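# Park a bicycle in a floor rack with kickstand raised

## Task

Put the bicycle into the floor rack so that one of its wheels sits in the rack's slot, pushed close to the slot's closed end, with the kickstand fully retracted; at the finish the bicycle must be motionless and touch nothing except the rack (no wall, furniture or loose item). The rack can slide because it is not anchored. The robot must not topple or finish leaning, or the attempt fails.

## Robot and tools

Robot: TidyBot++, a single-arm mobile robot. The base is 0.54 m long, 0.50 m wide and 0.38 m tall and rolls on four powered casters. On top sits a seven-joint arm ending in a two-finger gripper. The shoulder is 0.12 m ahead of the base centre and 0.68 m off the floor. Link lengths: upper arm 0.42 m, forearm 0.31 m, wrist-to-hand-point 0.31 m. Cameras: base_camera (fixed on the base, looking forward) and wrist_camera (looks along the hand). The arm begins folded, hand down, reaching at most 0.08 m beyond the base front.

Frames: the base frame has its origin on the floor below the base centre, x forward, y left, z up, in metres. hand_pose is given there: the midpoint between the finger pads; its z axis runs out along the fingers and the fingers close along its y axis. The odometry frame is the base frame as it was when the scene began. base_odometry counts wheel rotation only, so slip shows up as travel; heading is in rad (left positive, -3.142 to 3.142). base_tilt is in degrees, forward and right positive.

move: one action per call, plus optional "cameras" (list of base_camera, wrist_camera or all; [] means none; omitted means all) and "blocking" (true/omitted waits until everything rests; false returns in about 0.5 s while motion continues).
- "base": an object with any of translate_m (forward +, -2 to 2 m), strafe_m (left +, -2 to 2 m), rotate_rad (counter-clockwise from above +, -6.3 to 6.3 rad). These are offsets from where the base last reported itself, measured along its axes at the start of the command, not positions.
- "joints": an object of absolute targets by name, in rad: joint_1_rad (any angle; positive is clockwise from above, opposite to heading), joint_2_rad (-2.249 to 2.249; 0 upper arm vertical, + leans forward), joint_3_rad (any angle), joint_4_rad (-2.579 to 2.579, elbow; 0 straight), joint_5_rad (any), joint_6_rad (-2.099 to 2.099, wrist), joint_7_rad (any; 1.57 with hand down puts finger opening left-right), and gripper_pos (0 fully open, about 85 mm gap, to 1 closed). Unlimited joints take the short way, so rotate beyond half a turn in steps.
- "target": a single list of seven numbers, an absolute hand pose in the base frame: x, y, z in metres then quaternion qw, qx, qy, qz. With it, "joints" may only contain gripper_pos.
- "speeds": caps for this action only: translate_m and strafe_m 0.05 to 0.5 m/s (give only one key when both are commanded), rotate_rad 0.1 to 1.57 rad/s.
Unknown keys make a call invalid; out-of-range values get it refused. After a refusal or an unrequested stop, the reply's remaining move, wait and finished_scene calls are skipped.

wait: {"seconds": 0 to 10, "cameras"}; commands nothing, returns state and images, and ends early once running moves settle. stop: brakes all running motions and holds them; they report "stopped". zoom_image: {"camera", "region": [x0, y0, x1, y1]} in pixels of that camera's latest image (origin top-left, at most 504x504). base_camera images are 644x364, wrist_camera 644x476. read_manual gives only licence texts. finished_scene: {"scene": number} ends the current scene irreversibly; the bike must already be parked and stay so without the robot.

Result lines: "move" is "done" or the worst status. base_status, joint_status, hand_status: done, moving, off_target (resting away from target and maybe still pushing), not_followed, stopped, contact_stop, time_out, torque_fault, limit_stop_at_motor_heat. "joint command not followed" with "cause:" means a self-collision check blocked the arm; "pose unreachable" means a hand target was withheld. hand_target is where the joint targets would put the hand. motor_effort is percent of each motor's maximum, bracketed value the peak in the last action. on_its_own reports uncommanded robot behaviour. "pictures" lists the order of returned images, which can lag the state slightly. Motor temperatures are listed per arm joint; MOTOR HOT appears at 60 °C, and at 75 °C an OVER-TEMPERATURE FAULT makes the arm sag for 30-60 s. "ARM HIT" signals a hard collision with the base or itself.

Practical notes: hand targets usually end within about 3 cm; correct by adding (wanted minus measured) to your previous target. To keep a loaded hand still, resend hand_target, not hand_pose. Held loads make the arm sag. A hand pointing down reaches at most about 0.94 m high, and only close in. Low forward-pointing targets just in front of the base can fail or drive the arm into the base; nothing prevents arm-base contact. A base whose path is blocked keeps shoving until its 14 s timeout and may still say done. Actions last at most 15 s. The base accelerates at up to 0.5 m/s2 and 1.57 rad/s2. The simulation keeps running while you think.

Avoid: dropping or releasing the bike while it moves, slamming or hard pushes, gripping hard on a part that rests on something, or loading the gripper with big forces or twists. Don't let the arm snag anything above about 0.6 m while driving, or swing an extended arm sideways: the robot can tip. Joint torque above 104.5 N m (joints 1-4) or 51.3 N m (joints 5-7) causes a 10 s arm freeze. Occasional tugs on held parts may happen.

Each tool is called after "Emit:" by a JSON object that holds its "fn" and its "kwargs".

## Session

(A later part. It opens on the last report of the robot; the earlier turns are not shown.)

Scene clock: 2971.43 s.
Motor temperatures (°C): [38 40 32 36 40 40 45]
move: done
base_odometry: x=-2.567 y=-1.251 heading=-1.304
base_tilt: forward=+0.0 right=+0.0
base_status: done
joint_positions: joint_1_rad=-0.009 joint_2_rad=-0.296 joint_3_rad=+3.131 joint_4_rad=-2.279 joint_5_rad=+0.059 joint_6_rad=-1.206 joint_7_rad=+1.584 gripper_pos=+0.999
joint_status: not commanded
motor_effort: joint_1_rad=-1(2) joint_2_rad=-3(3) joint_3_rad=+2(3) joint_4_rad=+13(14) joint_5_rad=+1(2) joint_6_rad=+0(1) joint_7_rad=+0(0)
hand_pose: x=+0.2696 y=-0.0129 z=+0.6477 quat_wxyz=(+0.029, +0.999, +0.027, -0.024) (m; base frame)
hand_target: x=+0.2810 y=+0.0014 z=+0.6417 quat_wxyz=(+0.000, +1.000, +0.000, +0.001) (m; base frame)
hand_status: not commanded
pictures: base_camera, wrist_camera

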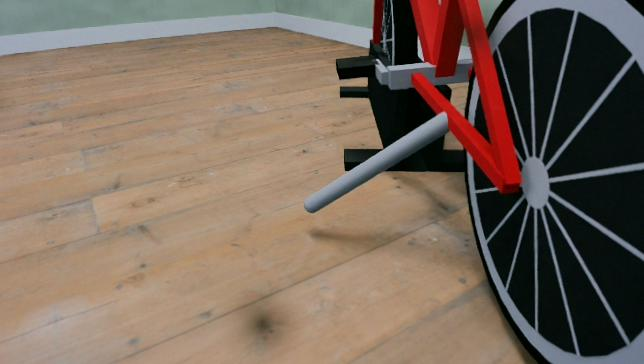

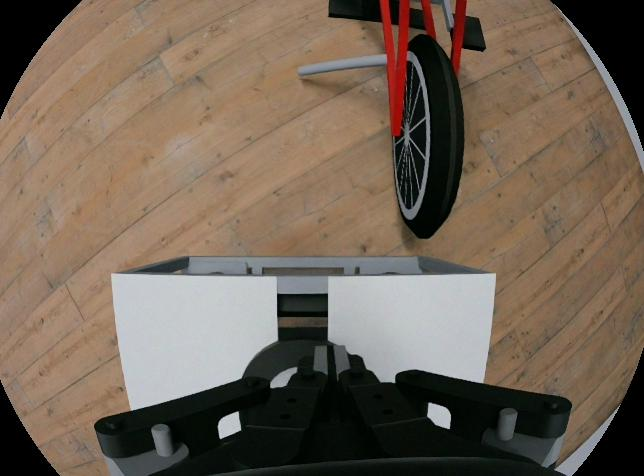

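Emit:
{"fn": "move", "kwargs": {"base": {"translate_m": 0.03}, "target": [0.50, 0.14, 0.45, 0.1908, 0.9816, 0, 0], "cameras": ["wrist_camera"]}}

Emit:
{"fn": "move", "kwargs": {"target": [0.68, 0.10, 0.25, 0.1908, 0.9816, 0, 0]}}

Scene clock: 2982.50 s.
Motor temperatures (°C): [38 40 32 36 40 40 45]
move: off_target
base_odometry: x=-2.559 y=-1.280 heading=-1.304
base_tilt: forward=-0.1 right=+0.0
base_status: done
joint_positions: joint_1_rad=-0.732 joint_2_rad=+0.723 joint_3_rad=+3.350 joint_4_rad=-1.837 joint_5_rad=+0.168 joint_6_rad=-0.905 joint_7_rad=+0.917 gripper_pos=+0.999
joint_status: not commanded
motor_effort: joint_1_rad=+0(2) joint_2_rad=-30(31) joint_3_rad=+4(4) joint_4_rad=+6(15) joint_5_rad=+1(2) joint_6_rad=-2(4) joint_7_rad=+0(0)
hand_pose: x=+0.4595 y=+0.1355 z=+0.4511 quat_wxyz=(+0.193, +0.979, +0.012, -0.058) (m; base frame)
hand_target: x=+0.5000 y=+0.1400 z=+0.4500 quat_wxyz=(+0.191, +0.982, +0.000, +0.000) (m; base frame)
hand_status: off_target (0.041 m and 6.8 deg from the pose sent, 0.340 m and 19.2 deg at the start)
pictures: wrist_camera

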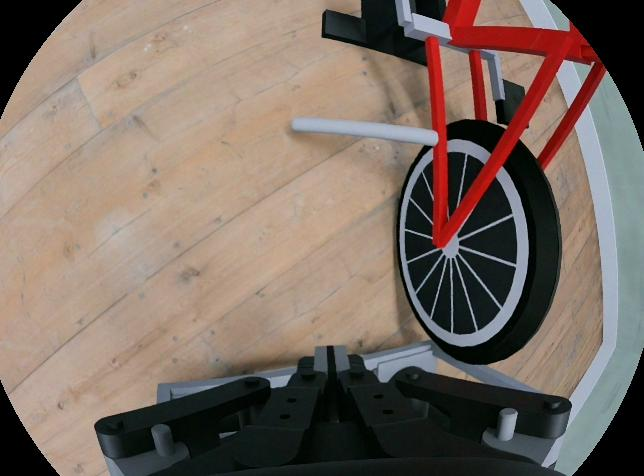

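Scene clock: 2984.40 s.
Motor temperatures (°C): [38 40 32 36 40 40 45]
move: off_target
base_odometry: x=-2.559 y=-1.280 heading=-1.304
base_tilt: forward=+0.0 right=-0.1
base_status: not commanded
joint_positions: joint_1_rad=-0.499 joint_2_rad=+1.325 joint_3_rad=+3.386 joint_4_rad=-1.191 joint_5_rad=+0.168 joint_6_rad=-0.888 joint_7_rad=+0.987 gripper_pos=+0.999
joint_status: not commanded
motor_effort: joint_1_rad=-1(2) joint_2_rad=-42(44) joint_3_rad=+6(6) joint_4_rad=+8(8) joint_5_rad=+2(3) joint_6_rad=-2(4) joint_7_rad=+0(0)
hand_pose: x=+0.6487 y=+0.0905 z=+0.2532 quat_wxyz=(+0.217, +0.975, -0.026, -0.031) (m; base frame)
hand_target: x=+0.6800 y=+0.1000 z=+0.2500 quat_wxyz=(+0.191, +0.982, +0.000, +0.000) (m; base frame)
hand_status: off_target (0.033 m and 5.5 deg from the pose sent, 0.300 m and 6.8 deg at the start)
pictures: base_camera, wrist_camera

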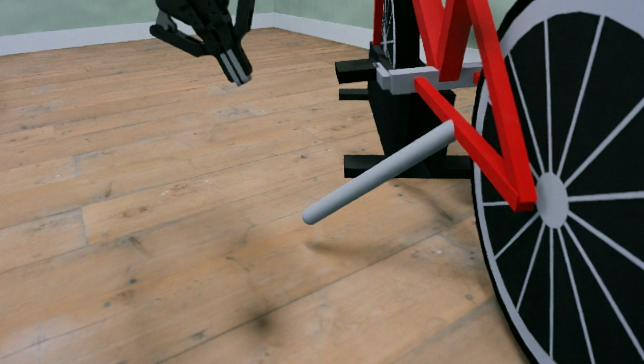

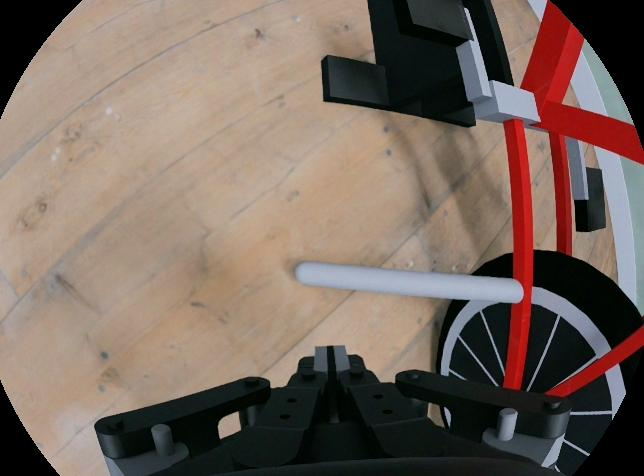

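Emit:
{"fn": "move", "kwargs": {"target": [0.725, 0.08, 0.11, 0.1908, 0.9816, 0, 0.02], "cameras": ["base_camera"]}}

Emit:
{"fn": "move", "kwargs": {"target": [0.725, 0.005, 0.065, 0.1908, 0.9816, 0, 0.02], "cameras": ["base_camera"]}}

Scene clock: 2990.33 s.
Motor temperatures (°C): [38 40 32 36 40 40 45]
move: off_target
base_odometry: x=-2.559 y=-1.280 heading=-1.304
base_tilt: forward=+0.0 right=+0.0
base_status: not commanded
joint_positions: joint_1_rad=-0.419 joint_2_rad=+1.691 joint_3_rad=+3.397 joint_4_rad=-0.771 joint_5_rad=+0.168 joint_6_rad=-0.888 joint_7_rad=+0.987 gripper_pos=+0.999
joint_status: not commanded
motor_effort: joint_1_rad=-1(2) joint_2_rad=-45(47) joint_3_rad=+5(7) joint_4_rad=+8(9) joint_5_rad=+3(3) joint_6_rad=-2(3) joint_7_rad=+0(0)
hand_pose: x=+0.6967 y=+0.0699 z=+0.1081 quat_wxyz=(+0.216, +0.976, -0.019, -0.007) (m; base frame)
hand_target: x=+0.7250 y=+0.0800 z=+0.1100 quat_wxyz=(+0.191, +0.981, +0.000, +0.020) (m; base frame)
hand_status: off_target (0.030 m and 4.8 deg from the pose sent, 0.163 m and 7.2 deg at the start)
pictures: base_camera

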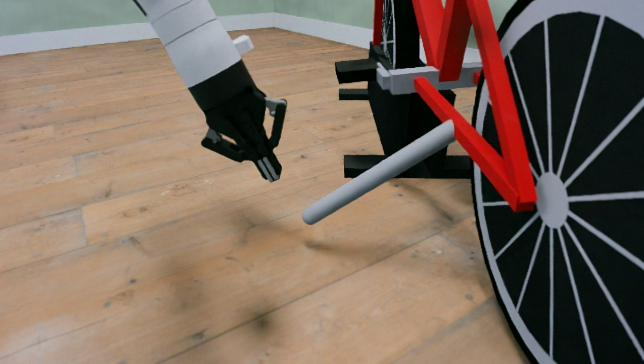

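Scene clock: 2991.67 s.
Motor temperatures (°C): [38 40 32 36 40 40 45]
move: off_target
base_odometry: x=-2.559 y=-1.280 heading=-1.304
base_tilt: forward=+0.0 right=+0.0
base_status: not commanded
joint_positions: joint_1_rad=-0.298 joint_2_rad=+1.772 joint_3_rad=+3.424 joint_4_rad=-0.744 joint_5_rad=+0.168 joint_6_rad=-0.808 joint_7_rad=+1.047 gripper_pos=+0.999
joint_status: not commanded
motor_effort: joint_1_rad=-1(5) joint_2_rad=-44(46) joint_3_rad=+5(7) joint_4_rad=+6(9) joint_5_rad=+3(3) joint_6_rad=-2(3) joint_7_rad=+0(0)
hand_pose: x=+0.6954 y=-0.0118 z=+0.0653 quat_wxyz=(+0.216, +0.976, -0.032, -0.012) (m; base frame)
hand_target: x=+0.7250 y=+0.0050 z=+0.0650 quat_wxyz=(+0.191, +0.981, +0.000, +0.020) (m; base frame)
hand_status: off_target (0.034 m and 6.0 deg from the pose sent, 0.083 m and 4.8 deg at the start)
pictures: base_camera

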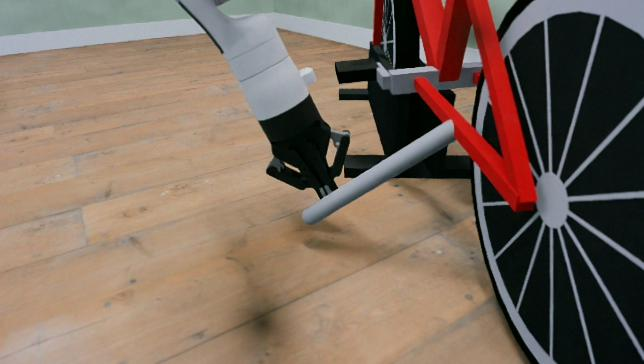

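Emit:
{"fn": "move", "kwargs": {"target": [0.685, 0.0, 0.065, 0.1908, 0.9816, 0, 0.02], "cameras": ["base_camera"]}}

Emit:
{"fn": "move", "kwargs": {"target": [0.655, 0.0, 0.063, 0.1908, 0.9816, 0, 0.02], "cameras": ["base_camera"]}}

Emit:
{"fn": "move", "kwargs": {"target": [0.62, 0.0, 0.06, 0.1908, 0.9816, 0, 0.02], "cameras": ["base_camera"]}}

Scene clock: 2998.50 s.
Motor temperatures (°C): [38 40 32 36 40 40 45]
move: off_target
base_odometry: x=-2.559 y=-1.280 heading=-1.304
base_tilt: forward=+0.1 right=+0.1
base_status: not commanded
joint_positions: joint_1_rad=-0.340 joint_2_rad=+1.724 joint_3_rad=+3.452 joint_4_rad=-0.930 joint_5_rad=+0.160 joint_6_rad=-0.637 joint_7_rad=+1.047 gripper_pos=+0.999
joint_status: not commanded
motor_effort: joint_1_rad=+0(1) joint_2_rad=-41(44) joint_3_rad=+5(7) joint_4_rad=+4(7) joint_5_rad=+2(3) joint_6_rad=-3(6) joint_7_rad=+0(0)
hand_pose: x=+0.6791 y=-0.0128 z=+0.0648 quat_wxyz=(+0.212, +0.977, -0.010, +0.007) (m; base frame)
hand_target: x=+0.6850 y=+0.0000 z=+0.0650 quat_wxyz=(+0.191, +0.981, +0.000, +0.020) (m; base frame)
hand_status: off_target (0.014 m and 3.2 deg from the pose sent, 0.016 m and 6.0 deg at the start)
pictures: base_camera

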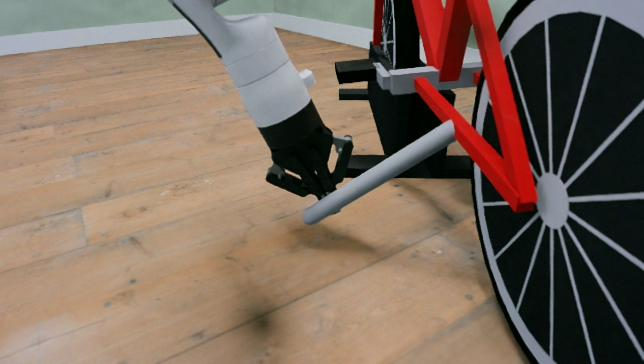

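Scene clock: 2999.53 s.
Motor temperatures (°C): [38 40 32 36 40 40 45]
move: off_target
base_odometry: x=-2.559 y=-1.280 heading=-1.304
base_tilt: forward=+0.0 right=+0.0
base_status: not commanded
joint_positions: joint_1_rad=-0.380 joint_2_rad=+1.684 joint_3_rad=+3.489 joint_4_rad=-1.049 joint_5_rad=+0.126 joint_6_rad=-0.513 joint_7_rad=+1.047 gripper_pos=+0.999
joint_status: not commanded
motor_effort: joint_1_rad=-2(3) joint_2_rad=-37(40) joint_3_rad=+4(6) joint_4_rad=+0(4) joint_5_rad=+0(2) joint_6_rad=-5(6) joint_7_rad=+0(0)
hand_pose: x=+0.6779 y=-0.0093 z=+0.0733 quat_wxyz=(+0.206, +0.978, -0.004, +0.033) (m; base frame)
hand_target: x=+0.6550 y=+0.0000 z=+0.0630 quat_wxyz=(+0.191, +0.981, +0.000, +0.020) (m; base frame)
hand_status: off_target (0.027 m and 2.4 deg from the pose sent, 0.027 m and 3.2 deg at the start)
pictures: base_camera

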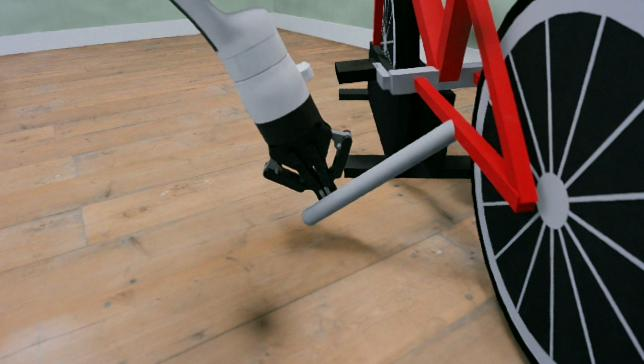

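Scene clock: 3000.57 s.
Motor temperatures (°C): [38 40 32 36 40 40 45]
move: off_target
base_odometry: x=-2.559 y=-1.280 heading=-1.304
base_tilt: forward=+0.1 right=+0.0
base_status: not commanded
joint_positions: joint_1_rad=-0.426 joint_2_rad=+1.650 joint_3_rad=+3.528 joint_4_rad=-1.168 joint_5_rad=+0.066 joint_6_rad=-0.381 joint_7_rad=+1.050 gripper_pos=+0.999
joint_status: not commanded
motor_effort: joint_1_rad=-3(4) joint_2_rad=-32(37) joint_3_rad=+2(5) joint_4_rad=-5(6) joint_5_rad=-1(1) joint_6_rad=-9(9) joint_7_rad=+0(0)
hand_pose: x=+0.6750 y=-0.0036 z=+0.0818 quat_wxyz=(+0.196, +0.979, -0.006, +0.062) (m; base frame)
hand_target: x=+0.6200 y=+0.0000 z=+0.0600 quat_wxyz=(+0.191, +0.981, +0.000, +0.020) (m; base frame)
hand_status: off_target (0.059 m and 4.9 deg from the pose sent, 0.060 m and 2.4 deg at the start)
pictures: base_camera

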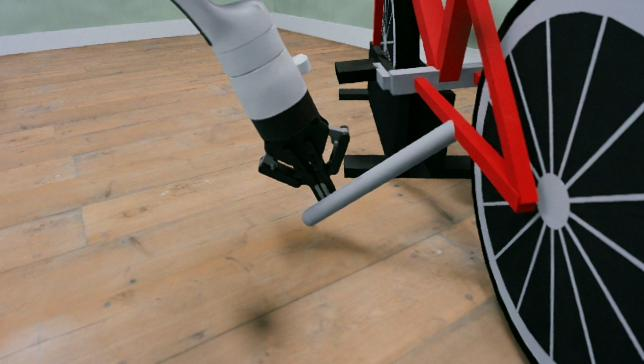

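Emit:
{"fn": "move", "kwargs": {"target": [0.60, -0.02, 0.045, 0.1908, 0.9816, 0, 0.02], "cameras": ["base_camera"]}}

Emit:
{"fn": "zoom_image", "kwargs": {"camera": "base_camera", "region": [220, 80, 480, 260]}}

Scene clock: 3005.40 s.
Motor temperatures (°C): [38 40 32 36 40 40 45]
move: off_target
base_odometry: x=-2.559 y=-1.280 heading=-1.304
base_tilt: forward=+0.0 right=+0.0
base_status: not commanded
joint_positions: joint_1_rad=-0.430 joint_2_rad=+1.645 joint_3_rad=+3.539 joint_4_rad=-1.219 joint_5_rad=+0.014 joint_6_rad=-0.296 joint_7_rad=+1.091 gripper_pos=+0.999
joint_status: not commanded
motor_effort: joint_1_rad=-1(3) joint_2_rad=-27(32) joint_3_rad=+2(3) joint_4_rad=-6(7) joint_5_rad=+0(1) joint_6_rad=-7(9) joint_7_rad=+0(0)
hand_pose: x=+0.6747 y=-0.0041 z=+0.0796 quat_wxyz=(+0.183, +0.980, -0.005, +0.078) (m; base frame)
hand_target: x=+0.6000 y=-0.0200 z=+0.0450 quat_wxyz=(+0.191, +0.981, +0.000, +0.020) (m; base frame)
hand_status: off_target (0.084 m and 6.8 deg from the pose sent, 0.085 m and 4.9 deg at the start)
pictures: base_camera

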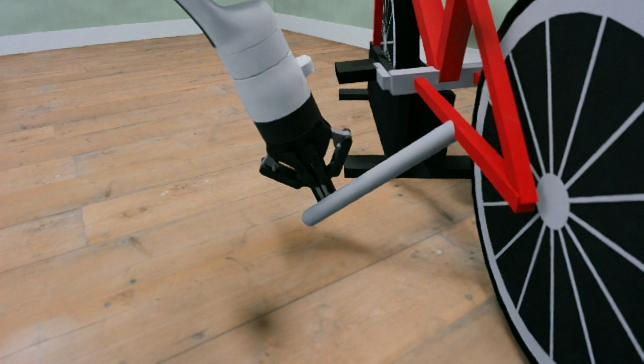

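Scaled by 1.938.

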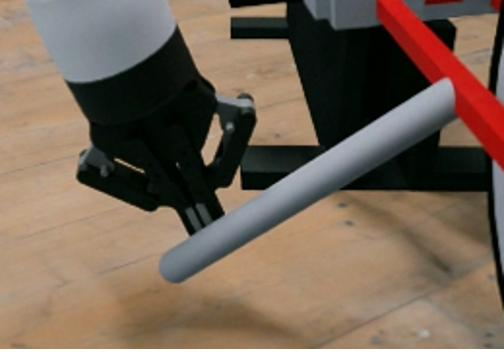

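Emit:
{"fn": "move", "kwargs": {"target": [0.57, -0.02, 0.05, 0.1908, 0.9816, 0, 0.02], "cameras": ["base_camera"]}}

Emit:
{"fn": "move", "kwargs": {"target": [0.54, -0.02, 0.055, 0.1908, 0.9816, 0, 0.02], "cameras": ["base_camera"]}}

Scene clock: 3009.80 s.
Motor temperatures (°C): [38 40 32 36 40 40 45]
move: off_target
base_odometry: x=-2.559 y=-1.280 heading=-1.304
base_tilt: forward=-0.1 right=+0.0
base_status: not commanded
joint_positions: joint_1_rad=-0.466 joint_2_rad=+1.634 joint_3_rad=+3.548 joint_4_rad=-1.327 joint_5_rad=-0.052 joint_6_rad=-0.194 joint_7_rad=+1.132 gripper_pos=+0.999
joint_status: not commanded
motor_effort: joint_1_rad=-1(2) joint_2_rad=-26(26) joint_3_rad=+2(3) joint_4_rad=-10(10) joint_5_rad=-1(1) joint_6_rad=-9(11) joint_7_rad=+0(1)
hand_pose: x=+0.6514 y=-0.0011 z=+0.0784 quat_wxyz=(+0.177, +0.981, +0.000, +0.085) (m; base frame)
hand_target: x=+0.5700 y=-0.0200 z=+0.0500 quat_wxyz=(+0.191, +0.981, +0.000, +0.020) (m; base frame)
hand_status: off_target (0.088 m and 7.6 deg from the pose sent, 0.110 m and 6.8 deg at the start)
pictures: base_camera

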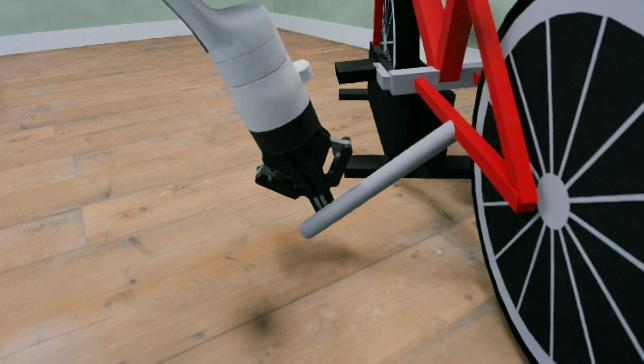

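Scene clock: 3010.73 s.
Motor temperatures (°C): [38 40 32 36 40 40 45]
move: off_target
base_odometry: x=-2.559 y=-1.280 heading=-1.304
base_tilt: forward=+0.0 right=+0.0
base_status: not commanded
joint_positions: joint_1_rad=-0.505 joint_2_rad=+1.623 joint_3_rad=+3.548 joint_4_rad=-1.442 joint_5_rad=-0.122 joint_6_rad=-0.113 joint_7_rad=+1.174 gripper_pos=+0.999
joint_status: not commanded
motor_effort: joint_1_rad=+0(2) joint_2_rad=-24(26) joint_3_rad=+3(4) joint_4_rad=-11(12) joint_5_rad=+0(1) joint_6_rad=-9(11) joint_7_rad=+0(1)
hand_pose: x=+0.6171 y=-0.0009 z=+0.0792 quat_wxyz=(+0.178, +0.981, +0.000, +0.080) (m; base frame)
hand_target: x=+0.5400 y=-0.0200 z=+0.0550 quat_wxyz=(+0.191, +0.981, +0.000, +0.020) (m; base frame)
hand_status: off_target (0.083 m and 7.0 deg from the pose sent, 0.115 m and 7.6 deg at the start)
pictures: base_camera

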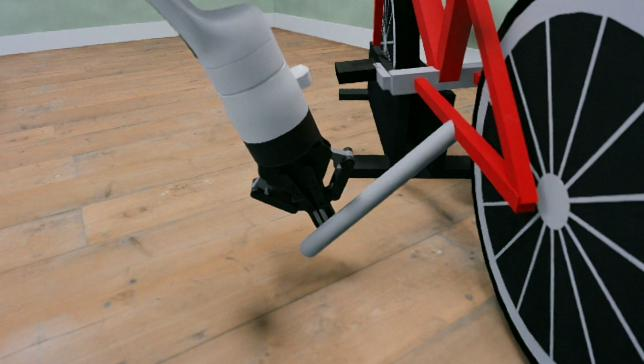

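Folding works. Continuing the pull.

Emit:
{"fn": "move", "kwargs": {"target": [0.505, -0.03, 0.06, 0.1908, 0.9816, 0, 0.02], "cameras": ["base_camera"]}}

Emit:
{"fn": "move", "kwargs": {"target": [0.475, -0.035, 0.07, 0.1908, 0.9816, 0, 0.02], "cameras": ["base_camera"]}}

Scene clock: 3015.17 s.
Motor temperatures (°C): [38 40 32 36 40 40 45]
move: off_target
base_odometry: x=-2.559 y=-1.280 heading=-1.304
base_tilt: forward=+0.0 right=+0.0
base_status: not commanded
joint_positions: joint_1_rad=-0.516 joint_2_rad=+1.620 joint_3_rad=+3.513 joint_4_rad=-1.595 joint_5_rad=-0.196 joint_6_rad=-0.009 joint_7_rad=+1.243 gripper_pos=+0.999
joint_status: not commanded
motor_effort: joint_1_rad=+1(3) joint_2_rad=-28(29) joint_3_rad=+8(9) joint_4_rad=-7(13) joint_5_rad=+0(0) joint_6_rad=-4(11) joint_7_rad=+0(1)
hand_pose: x=+0.5555 y=-0.0122 z=+0.0748 quat_wxyz=(+0.180, +0.982, -0.003, +0.056) (m; base frame)
hand_target: x=+0.5050 y=-0.0300 z=+0.0600 quat_wxyz=(+0.191, +0.981, +0.000, +0.020) (m; base frame)
hand_status: off_target (0.056 m and 4.4 deg from the pose sent, 0.117 m and 7.0 deg at the start)
pictures: base_camera

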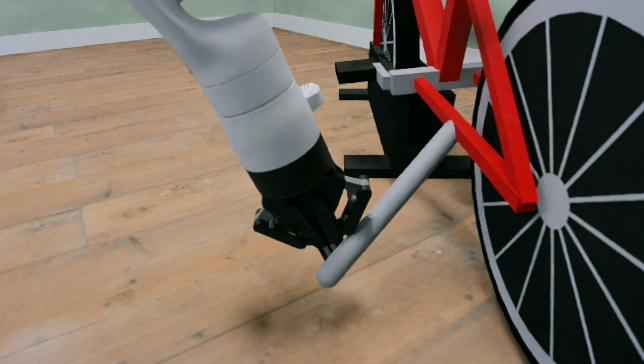

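Scene clock: 3016.13 s.
Motor temperatures (°C): [38 40 32 36 40 40 45]
move: off_target
base_odometry: x=-2.559 y=-1.280 heading=-1.304
base_tilt: forward=+0.0 right=+0.0
base_status: not commanded
joint_positions: joint_1_rad=-0.519 joint_2_rad=+1.603 joint_3_rad=+3.488 joint_4_rad=-1.725 joint_5_rad=-0.242 joint_6_rad=+0.052 joint_7_rad=+1.291 gripper_pos=+0.999
joint_status: not commanded
motor_effort: joint_1_rad=+2(3) joint_2_rad=-23(28) joint_3_rad=+7(9) joint_4_rad=-6(9) joint_5_rad=+0(0) joint_6_rad=-1(4) joint_7_rad=+0(1)
hand_pose: x=+0.5042 y=-0.0263 z=+0.0847 quat_wxyz=(+0.188, +0.982, -0.007, +0.031) (m; base frame)
hand_target: x=+0.4750 y=-0.0350 z=+0.0700 quat_wxyz=(+0.191, +0.981, +0.000, +0.020) (m; base frame)
hand_status: off_target (0.034 m and 1.5 deg from the pose sent, 0.084 m and 4.4 deg at the start)
pictures: base_camera

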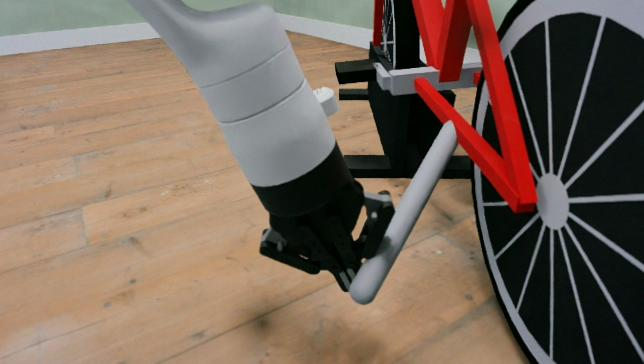

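Emit:
{"fn": "move", "kwargs": {"target": [0.45, -0.05, 0.085, 0.1908, 0.9816, 0, 0.02], "cameras": ["base_camera"]}}

Emit:
{"fn": "move", "kwargs": {"target": [0.43, -0.06, 0.10, 0.1908, 0.9816, 0, 0.02], "cameras": ["base_camera"]}}

Scene clock: 3021.60 s.
Motor temperatures (°C): [38 40 32 36 40 40 45]
move: off_target
base_odometry: x=-2.559 y=-1.280 heading=-1.304
base_tilt: forward=-0.1 right=+0.0
base_status: not commanded
joint_positions: joint_1_rad=-0.476 joint_2_rad=+1.634 joint_3_rad=+3.450 joint_4_rad=-1.846 joint_5_rad=-0.259 joint_6_rad=+0.147 joint_7_rad=+1.340 gripper_pos=+0.999
joint_status: not commanded
motor_effort: joint_1_rad=-1(3) joint_2_rad=-29(32) joint_3_rad=+7(8) joint_4_rad=-8(8) joint_5_rad=-1(1) joint_6_rad=+0(3) joint_7_rad=+0(1)
hand_pose: x=+0.4368 y=-0.0566 z=+0.0819 quat_wxyz=(+0.197, +0.980, -0.009, -0.006) (m; base frame)
hand_target: x=+0.4500 y=-0.0500 z=+0.0850 quat_wxyz=(+0.191, +0.981, +0.000, +0.020) (m; base frame)
hand_status: off_target (0.015 m and 3.3 deg from the pose sent, 0.059 m and 1.5 deg at the start)
pictures: base_camera

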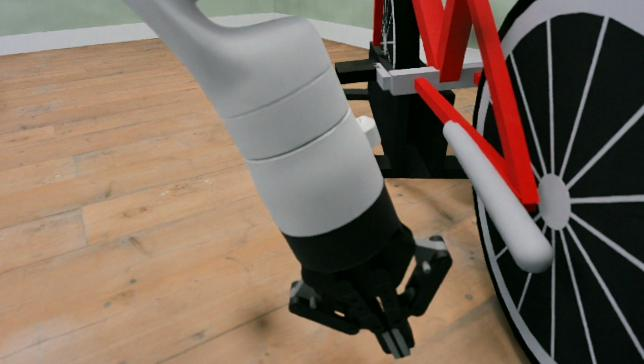

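Scene clock: 3022.77 s.
Motor temperatures (°C): [38 40 32 36 40 40 45]
move: off_target
base_odometry: x=-2.559 y=-1.280 heading=-1.304
base_tilt: forward=-0.1 right=+0.0
base_status: not commanded
joint_positions: joint_1_rad=-0.450 joint_2_rad=+1.624 joint_3_rad=+3.429 joint_4_rad=-1.937 joint_5_rad=-0.260 joint_6_rad=+0.229 joint_7_rad=+1.368 gripper_pos=+0.999
joint_status: not commanded
motor_effort: joint_1_rad=-1(2) joint_2_rad=-28(29) joint_3_rad=+7(8) joint_4_rad=-9(9) joint_5_rad=-1(1) joint_6_rad=+0(2) joint_7_rad=+0(0)
hand_pose: x=+0.4100 y=-0.0672 z=+0.0936 quat_wxyz=(+0.197, +0.980, -0.007, -0.013) (m; base frame)
hand_target: x=+0.4300 y=-0.0600 z=+0.1000 quat_wxyz=(+0.191, +0.981, +0.000, +0.020) (m; base frame)
hand_status: off_target (0.022 m and 3.9 deg from the pose sent, 0.020 m and 3.3 deg at the start)
pictures: base_camera

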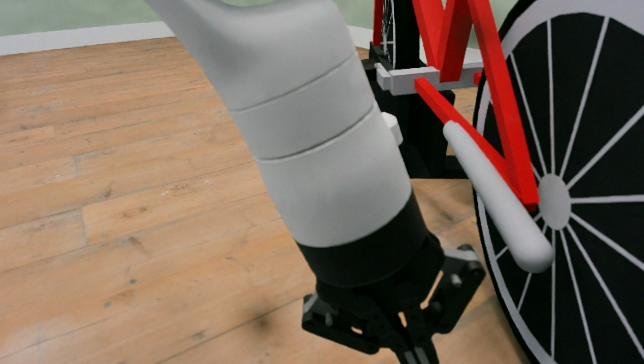

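Emit:
{"fn": "move", "kwargs": {"target": [0.44, 0.07, 0.14, 0.1908, 0.9816, 0, 0.02], "cameras": ["base_camera"]}}

Emit:
{"fn": "zoom_image", "kwargs": {"camera": "base_camera", "region": [340, 20, 644, 364]}}

Emit:
{"fn": "move", "kwargs": {"target": [0.46, 0.14, 0.42, 0.1908, 0.9816, 0, 0.02], "cameras": ["wrist_camera"]}}

Scene clock: 3029.37 s.
Motor temperatures (°C): [38 40 32 36 40 40 45]
move: off_target
base_odometry: x=-2.559 y=-1.280 heading=-1.304
base_tilt: forward=+0.0 right=+0.1
base_status: not commanded
joint_positions: joint_1_rad=-0.798 joint_2_rad=+1.490 joint_3_rad=+3.442 joint_4_rad=-1.917 joint_5_rad=-0.287 joint_6_rad=+0.056 joint_7_rad=+1.270 gripper_pos=+0.999
joint_status: not commanded
motor_effort: joint_1_rad=-1(3) joint_2_rad=-30(30) joint_3_rad=+7(8) joint_4_rad=-7(9) joint_5_rad=+0(1) joint_6_rad=+0(2) joint_7_rad=+0(0)
hand_pose: x=+0.4359 y=+0.0677 z=+0.1322 quat_wxyz=(+0.186, +0.979, +0.076, +0.018) (m; base frame)
hand_target: x=+0.4400 y=+0.0700 z=+0.1400 quat_wxyz=(+0.191, +0.981, +0.000, +0.020) (m; base frame)
hand_status: off_target (0.009 m and 8.8 deg from the pose sent, 0.148 m and 3.9 deg at the start)
pictures: base_camera

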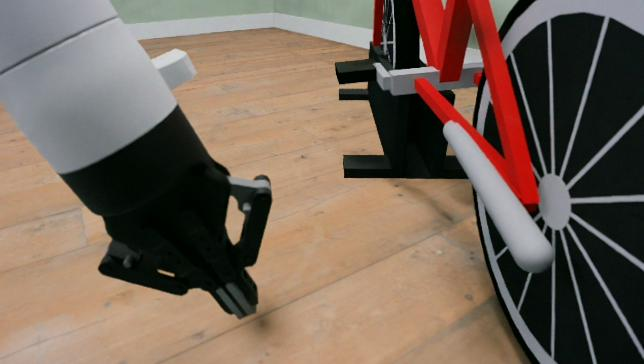

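Scaled by 1.465.

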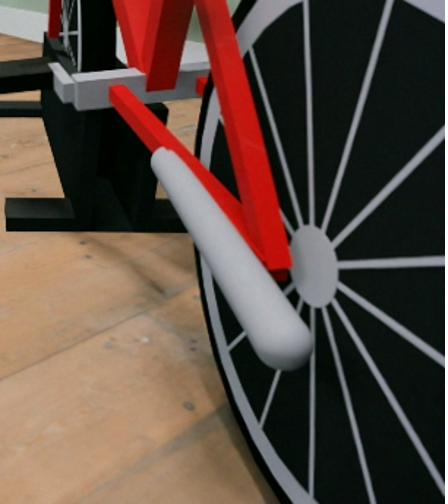

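Scene clock: 3031.67 s.
Motor temperatures (°C): [38 40 32 36 40 40 45]
move: off_target
base_odometry: x=-2.559 y=-1.280 heading=-1.304
base_tilt: forward=+0.0 right=+0.0
base_status: not commanded
joint_positions: joint_1_rad=-0.864 joint_2_rad=+0.773 joint_3_rad=+3.442 joint_4_rad=-1.946 joint_5_rad=+0.133 joint_6_rad=-0.572 joint_7_rad=+0.852 gripper_pos=+0.999
joint_status: not commanded
motor_effort: joint_1_rad=-1(2) joint_2_rad=-30(34) joint_3_rad=+4(7) joint_4_rad=+6(7) joint_5_rad=+2(2) joint_6_rad=-2(2) joint_7_rad=+0(0)
hand_pose: x=+0.4757 y=+0.1695 z=+0.4058 quat_wxyz=(+0.149, +0.988, +0.015, +0.032) (m; base frame)
hand_target: x=+0.4600 y=+0.1400 z=+0.4200 quat_wxyz=(+0.191, +0.981, +0.000, +0.020) (m; base frame)
hand_status: off_target (0.036 m and 5.4 deg from the pose sent, 0.298 m and 8.8 deg at the start)
pictures: wrist_camera

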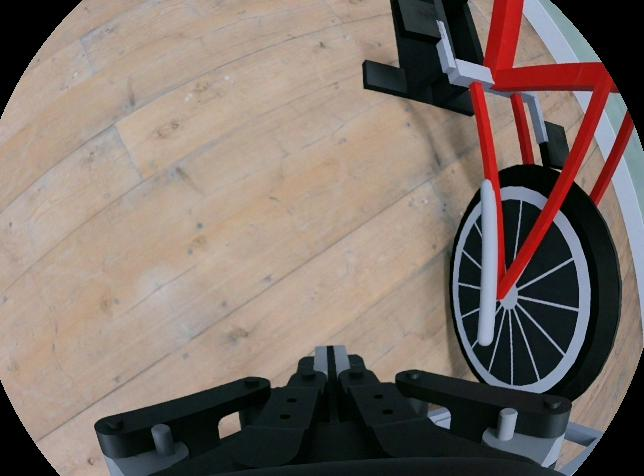

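Emit:
{"fn": "move", "kwargs": {"base": {"translate_m": -0.3}, "joints": {"joint_1_rad": 0, "joint_2_rad": -0.3, "joint_3_rad": 3.141, "joint_4_rad": -2.3, "joint_5_rad": 0, "joint_6_rad": -1.14, "joint_7_rad": 1.57}, "cameras": ["base_camera"]}}

Emit:
{"fn": "move", "kwargs": {"base": {"strafe_m": 0.9}, "cameras": ["base_camera"]}}

Emit:
{"fn": "move", "kwargs": {"base": {"rotate_rad": -0.8}, "cameras": ["base_camera"]}}

Scene clock: 3039.00 s.
Motor temperatures (°C): [38 40 32 36 40 40 45]
move: done
base_odometry: x=-2.638 y=-0.991 heading=-1.304
base_tilt: forward=-0.1 right=+0.0
base_status: done
joint_positions: joint_1_rad=-0.011 joint_2_rad=-0.284 joint_3_rad=+3.160 joint_4_rad=-2.272 joint_5_rad=+0.067 joint_6_rad=-1.066 joint_7_rad=+1.491 gripper_pos=+0.999
joint_status: all done
motor_effort: joint_1_rad=-1(3) joint_2_rad=-4(32) joint_3_rad=+2(6) joint_4_rad=+14(16) joint_5_rad=+1(2) joint_6_rad=+2(3) joint_7_rad=+0(1)
hand_pose: x=+0.3161 y=-0.0181 z=+0.6487 quat_wxyz=(+0.026, +0.998, -0.028, +0.045) (m; base frame)
hand_target: x=+0.2810 y=+0.0014 z=+0.6417 quat_wxyz=(+0.000, +1.000, +0.000, +0.001) (m; base frame)
hand_status: not commanded
pictures: base_camera

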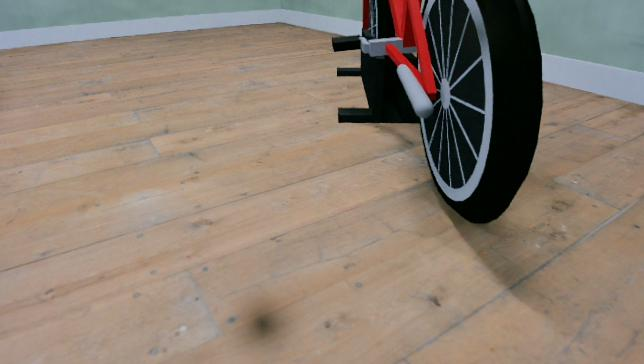

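Scene clock: 3042.10 s.
Motor temperatures (°C): [38 40 32 36 40 40 45]
move: done
base_odometry: x=-1.770 y=-0.753 heading=-1.303
base_tilt: forward=+0.0 right=+0.0
base_status: done
joint_positions: joint_1_rad=-0.010 joint_2_rad=-0.284 joint_3_rad=+3.155 joint_4_rad=-2.272 joint_5_rad=+0.062 joint_6_rad=-1.068 joint_7_rad=+1.493 gripper_pos=+0.999
joint_status: not commanded
motor_effort: joint_1_rad=+0(1) joint_2_rad=-4(4) joint_3_rad=+2(3) joint_4_rad=+13(15) joint_5_rad=+1(1) joint_6_rad=+0(2) joint_7_rad=+0(0)
hand_pose: x=+0.3155 y=-0.0160 z=+0.6487 quat_wxyz=(+0.024, +0.998, -0.027, +0.044) (m; base frame)
hand_target: x=+0.2810 y=+0.0014 z=+0.6417 quat_wxyz=(+0.000, +1.000, +0.000, +0.001) (m; base frame)
hand_status: not commanded
pictures: base_camera

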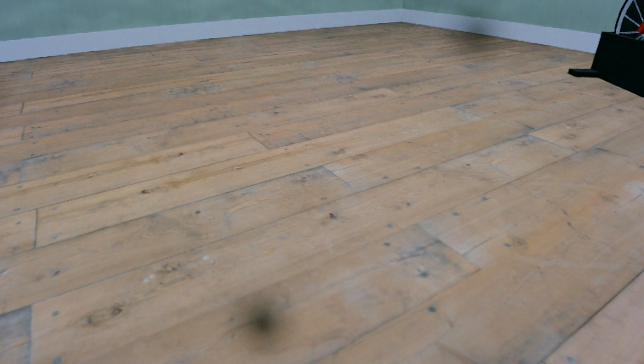

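Scene clock: 3043.80 s.
Motor temperatures (°C): [38 40 32 36 40 40 45]
move: done
base_odometry: x=-1.770 y=-0.753 heading=-2.103
base_tilt: forward=+0.0 right=+0.0
base_status: done
joint_positions: joint_1_rad=-0.007 joint_2_rad=-0.284 joint_3_rad=+3.154 joint_4_rad=-2.272 joint_5_rad=+0.061 joint_6_rad=-1.068 joint_7_rad=+1.493 gripper_pos=+0.999
joint_status: not commanded
motor_effort: joint_1_rad=-1(2) joint_2_rad=-4(5) joint_3_rad=+2(3) joint_4_rad=+14(15) joint_5_rad=+1(1) joint_6_rad=+2(2) joint_7_rad=+0(0)
hand_pose: x=+0.3153 y=-0.0161 z=+0.6486 quat_wxyz=(+0.024, +0.998, -0.028, +0.044) (m; base frame)
hand_target: x=+0.2810 y=+0.0014 z=+0.6417 quat_wxyz=(+0.000, +1.000, +0.000, +0.001) (m; base frame)
hand_status: not commanded
pictures: base_camera

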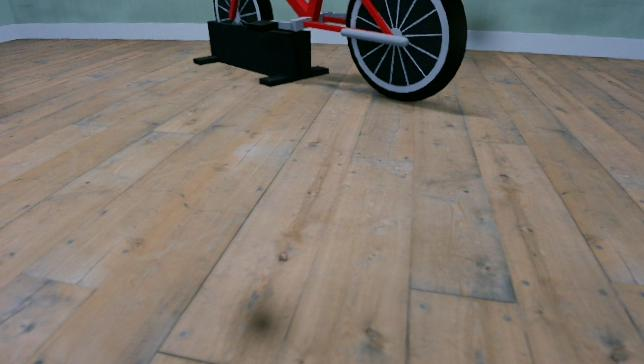

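Emit:
{"fn": "zoom_image", "kwargs": {"camera": "base_camera", "region": [180, 0, 480, 120]}}

Scaled by 1.680.

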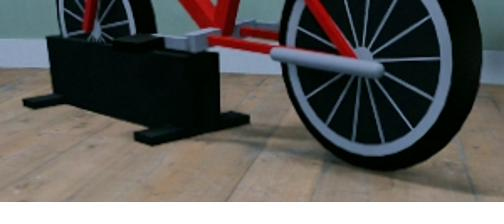

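Emit:
{"fn": "move", "kwargs": {"base": {"translate_m": 0.45, "strafe_m": 0.25, "rotate_rad": -0.6}}}

Scene clock: 3070.87 s.
Motor temperatures (°C): [38 39 32 36 40 40 45]
move: done
base_odometry: x=-1.783 y=-1.268 heading=-2.703
base_tilt: forward=-0.1 right=+0.0
base_status: done
joint_positions: joint_1_rad=-0.006 joint_2_rad=-0.287 joint_3_rad=+3.153 joint_4_rad=-2.274 joint_5_rad=+0.059 joint_6_rad=-1.071 joint_7_rad=+1.493 gripper_pos=+0.999
joint_status: not commanded
motor_effort: joint_1_rad=-1(2) joint_2_rad=-4(5) joint_3_rad=+1(3) joint_4_rad=+13(15) joint_5_rad=+1(1) joint_6_rad=+1(2) joint_7_rad=+0(0)
hand_pose: x=+0.3136 y=-0.0155 z=+0.6485 quat_wxyz=(+0.023, +0.998, -0.028, +0.043) (m; base frame)
hand_target: x=+0.2810 y=+0.0014 z=+0.6417 quat_wxyz=(+0.000, +1.000, +0.000, +0.001) (m; base frame)
hand_status: not commanded
pictures: base_camera, wrist_camera

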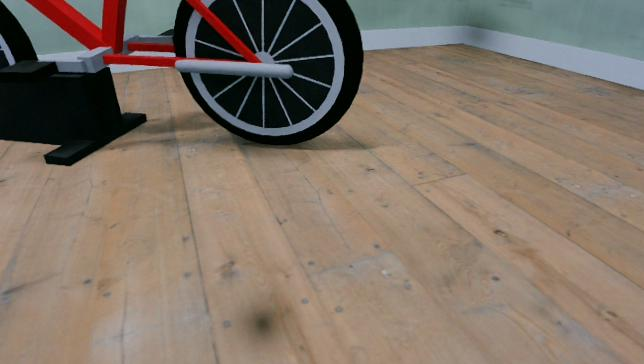

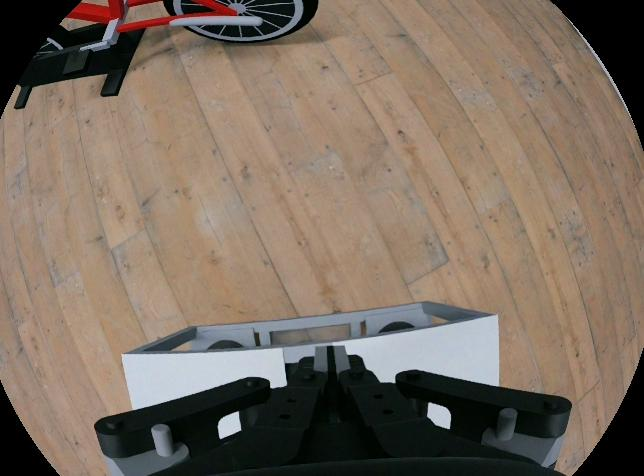

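Emit:
{"fn": "move", "kwargs": {"base": {"rotate_rad": 0.55}, "cameras": ["base_camera"]}}

Emit:
{"fn": "zoom_image", "kwargs": {"camera": "base_camera", "region": [100, 0, 500, 220]}}

Scene clock: 3075.37 s.
Motor temperatures (°C): [38 39 32 36 40 40 45]
move: done
base_odometry: x=-1.783 y=-1.268 heading=-2.154
base_tilt: forward=+0.0 right=+0.0
base_status: done
joint_positions: joint_1_rad=-0.006 joint_2_rad=-0.287 joint_3_rad=+3.152 joint_4_rad=-2.274 joint_5_rad=+0.058 joint_6_rad=-1.071 joint_7_rad=+1.493 gripper_pos=+0.999
joint_status: not commanded
motor_effort: joint_1_rad=-1(2) joint_2_rad=-4(4) joint_3_rad=+2(3) joint_4_rad=+14(15) joint_5_rad=+1(1) joint_6_rad=+1(2) joint_7_rad=+0(0)
hand_pose: x=+0.3136 y=-0.0151 z=+0.6484 quat_wxyz=(+0.023, +0.998, -0.028, +0.043) (m; base frame)
hand_target: x=+0.2810 y=+0.0014 z=+0.6417 quat_wxyz=(+0.000, +1.000, +0.000, +0.001) (m; base frame)
hand_status: not commanded
pictures: base_camera

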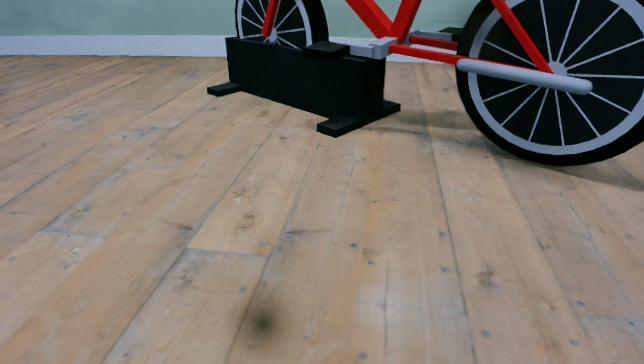

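Scaled by 1.260.

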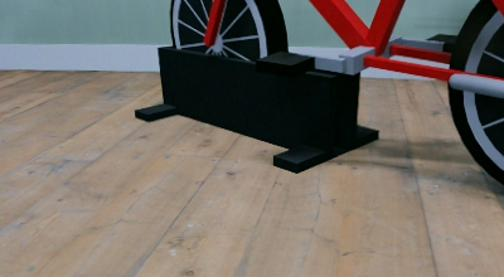

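Emit:
{"fn": "finished_scene", "kwargs": {"scene": 2}}

The scene is finished: the task was done.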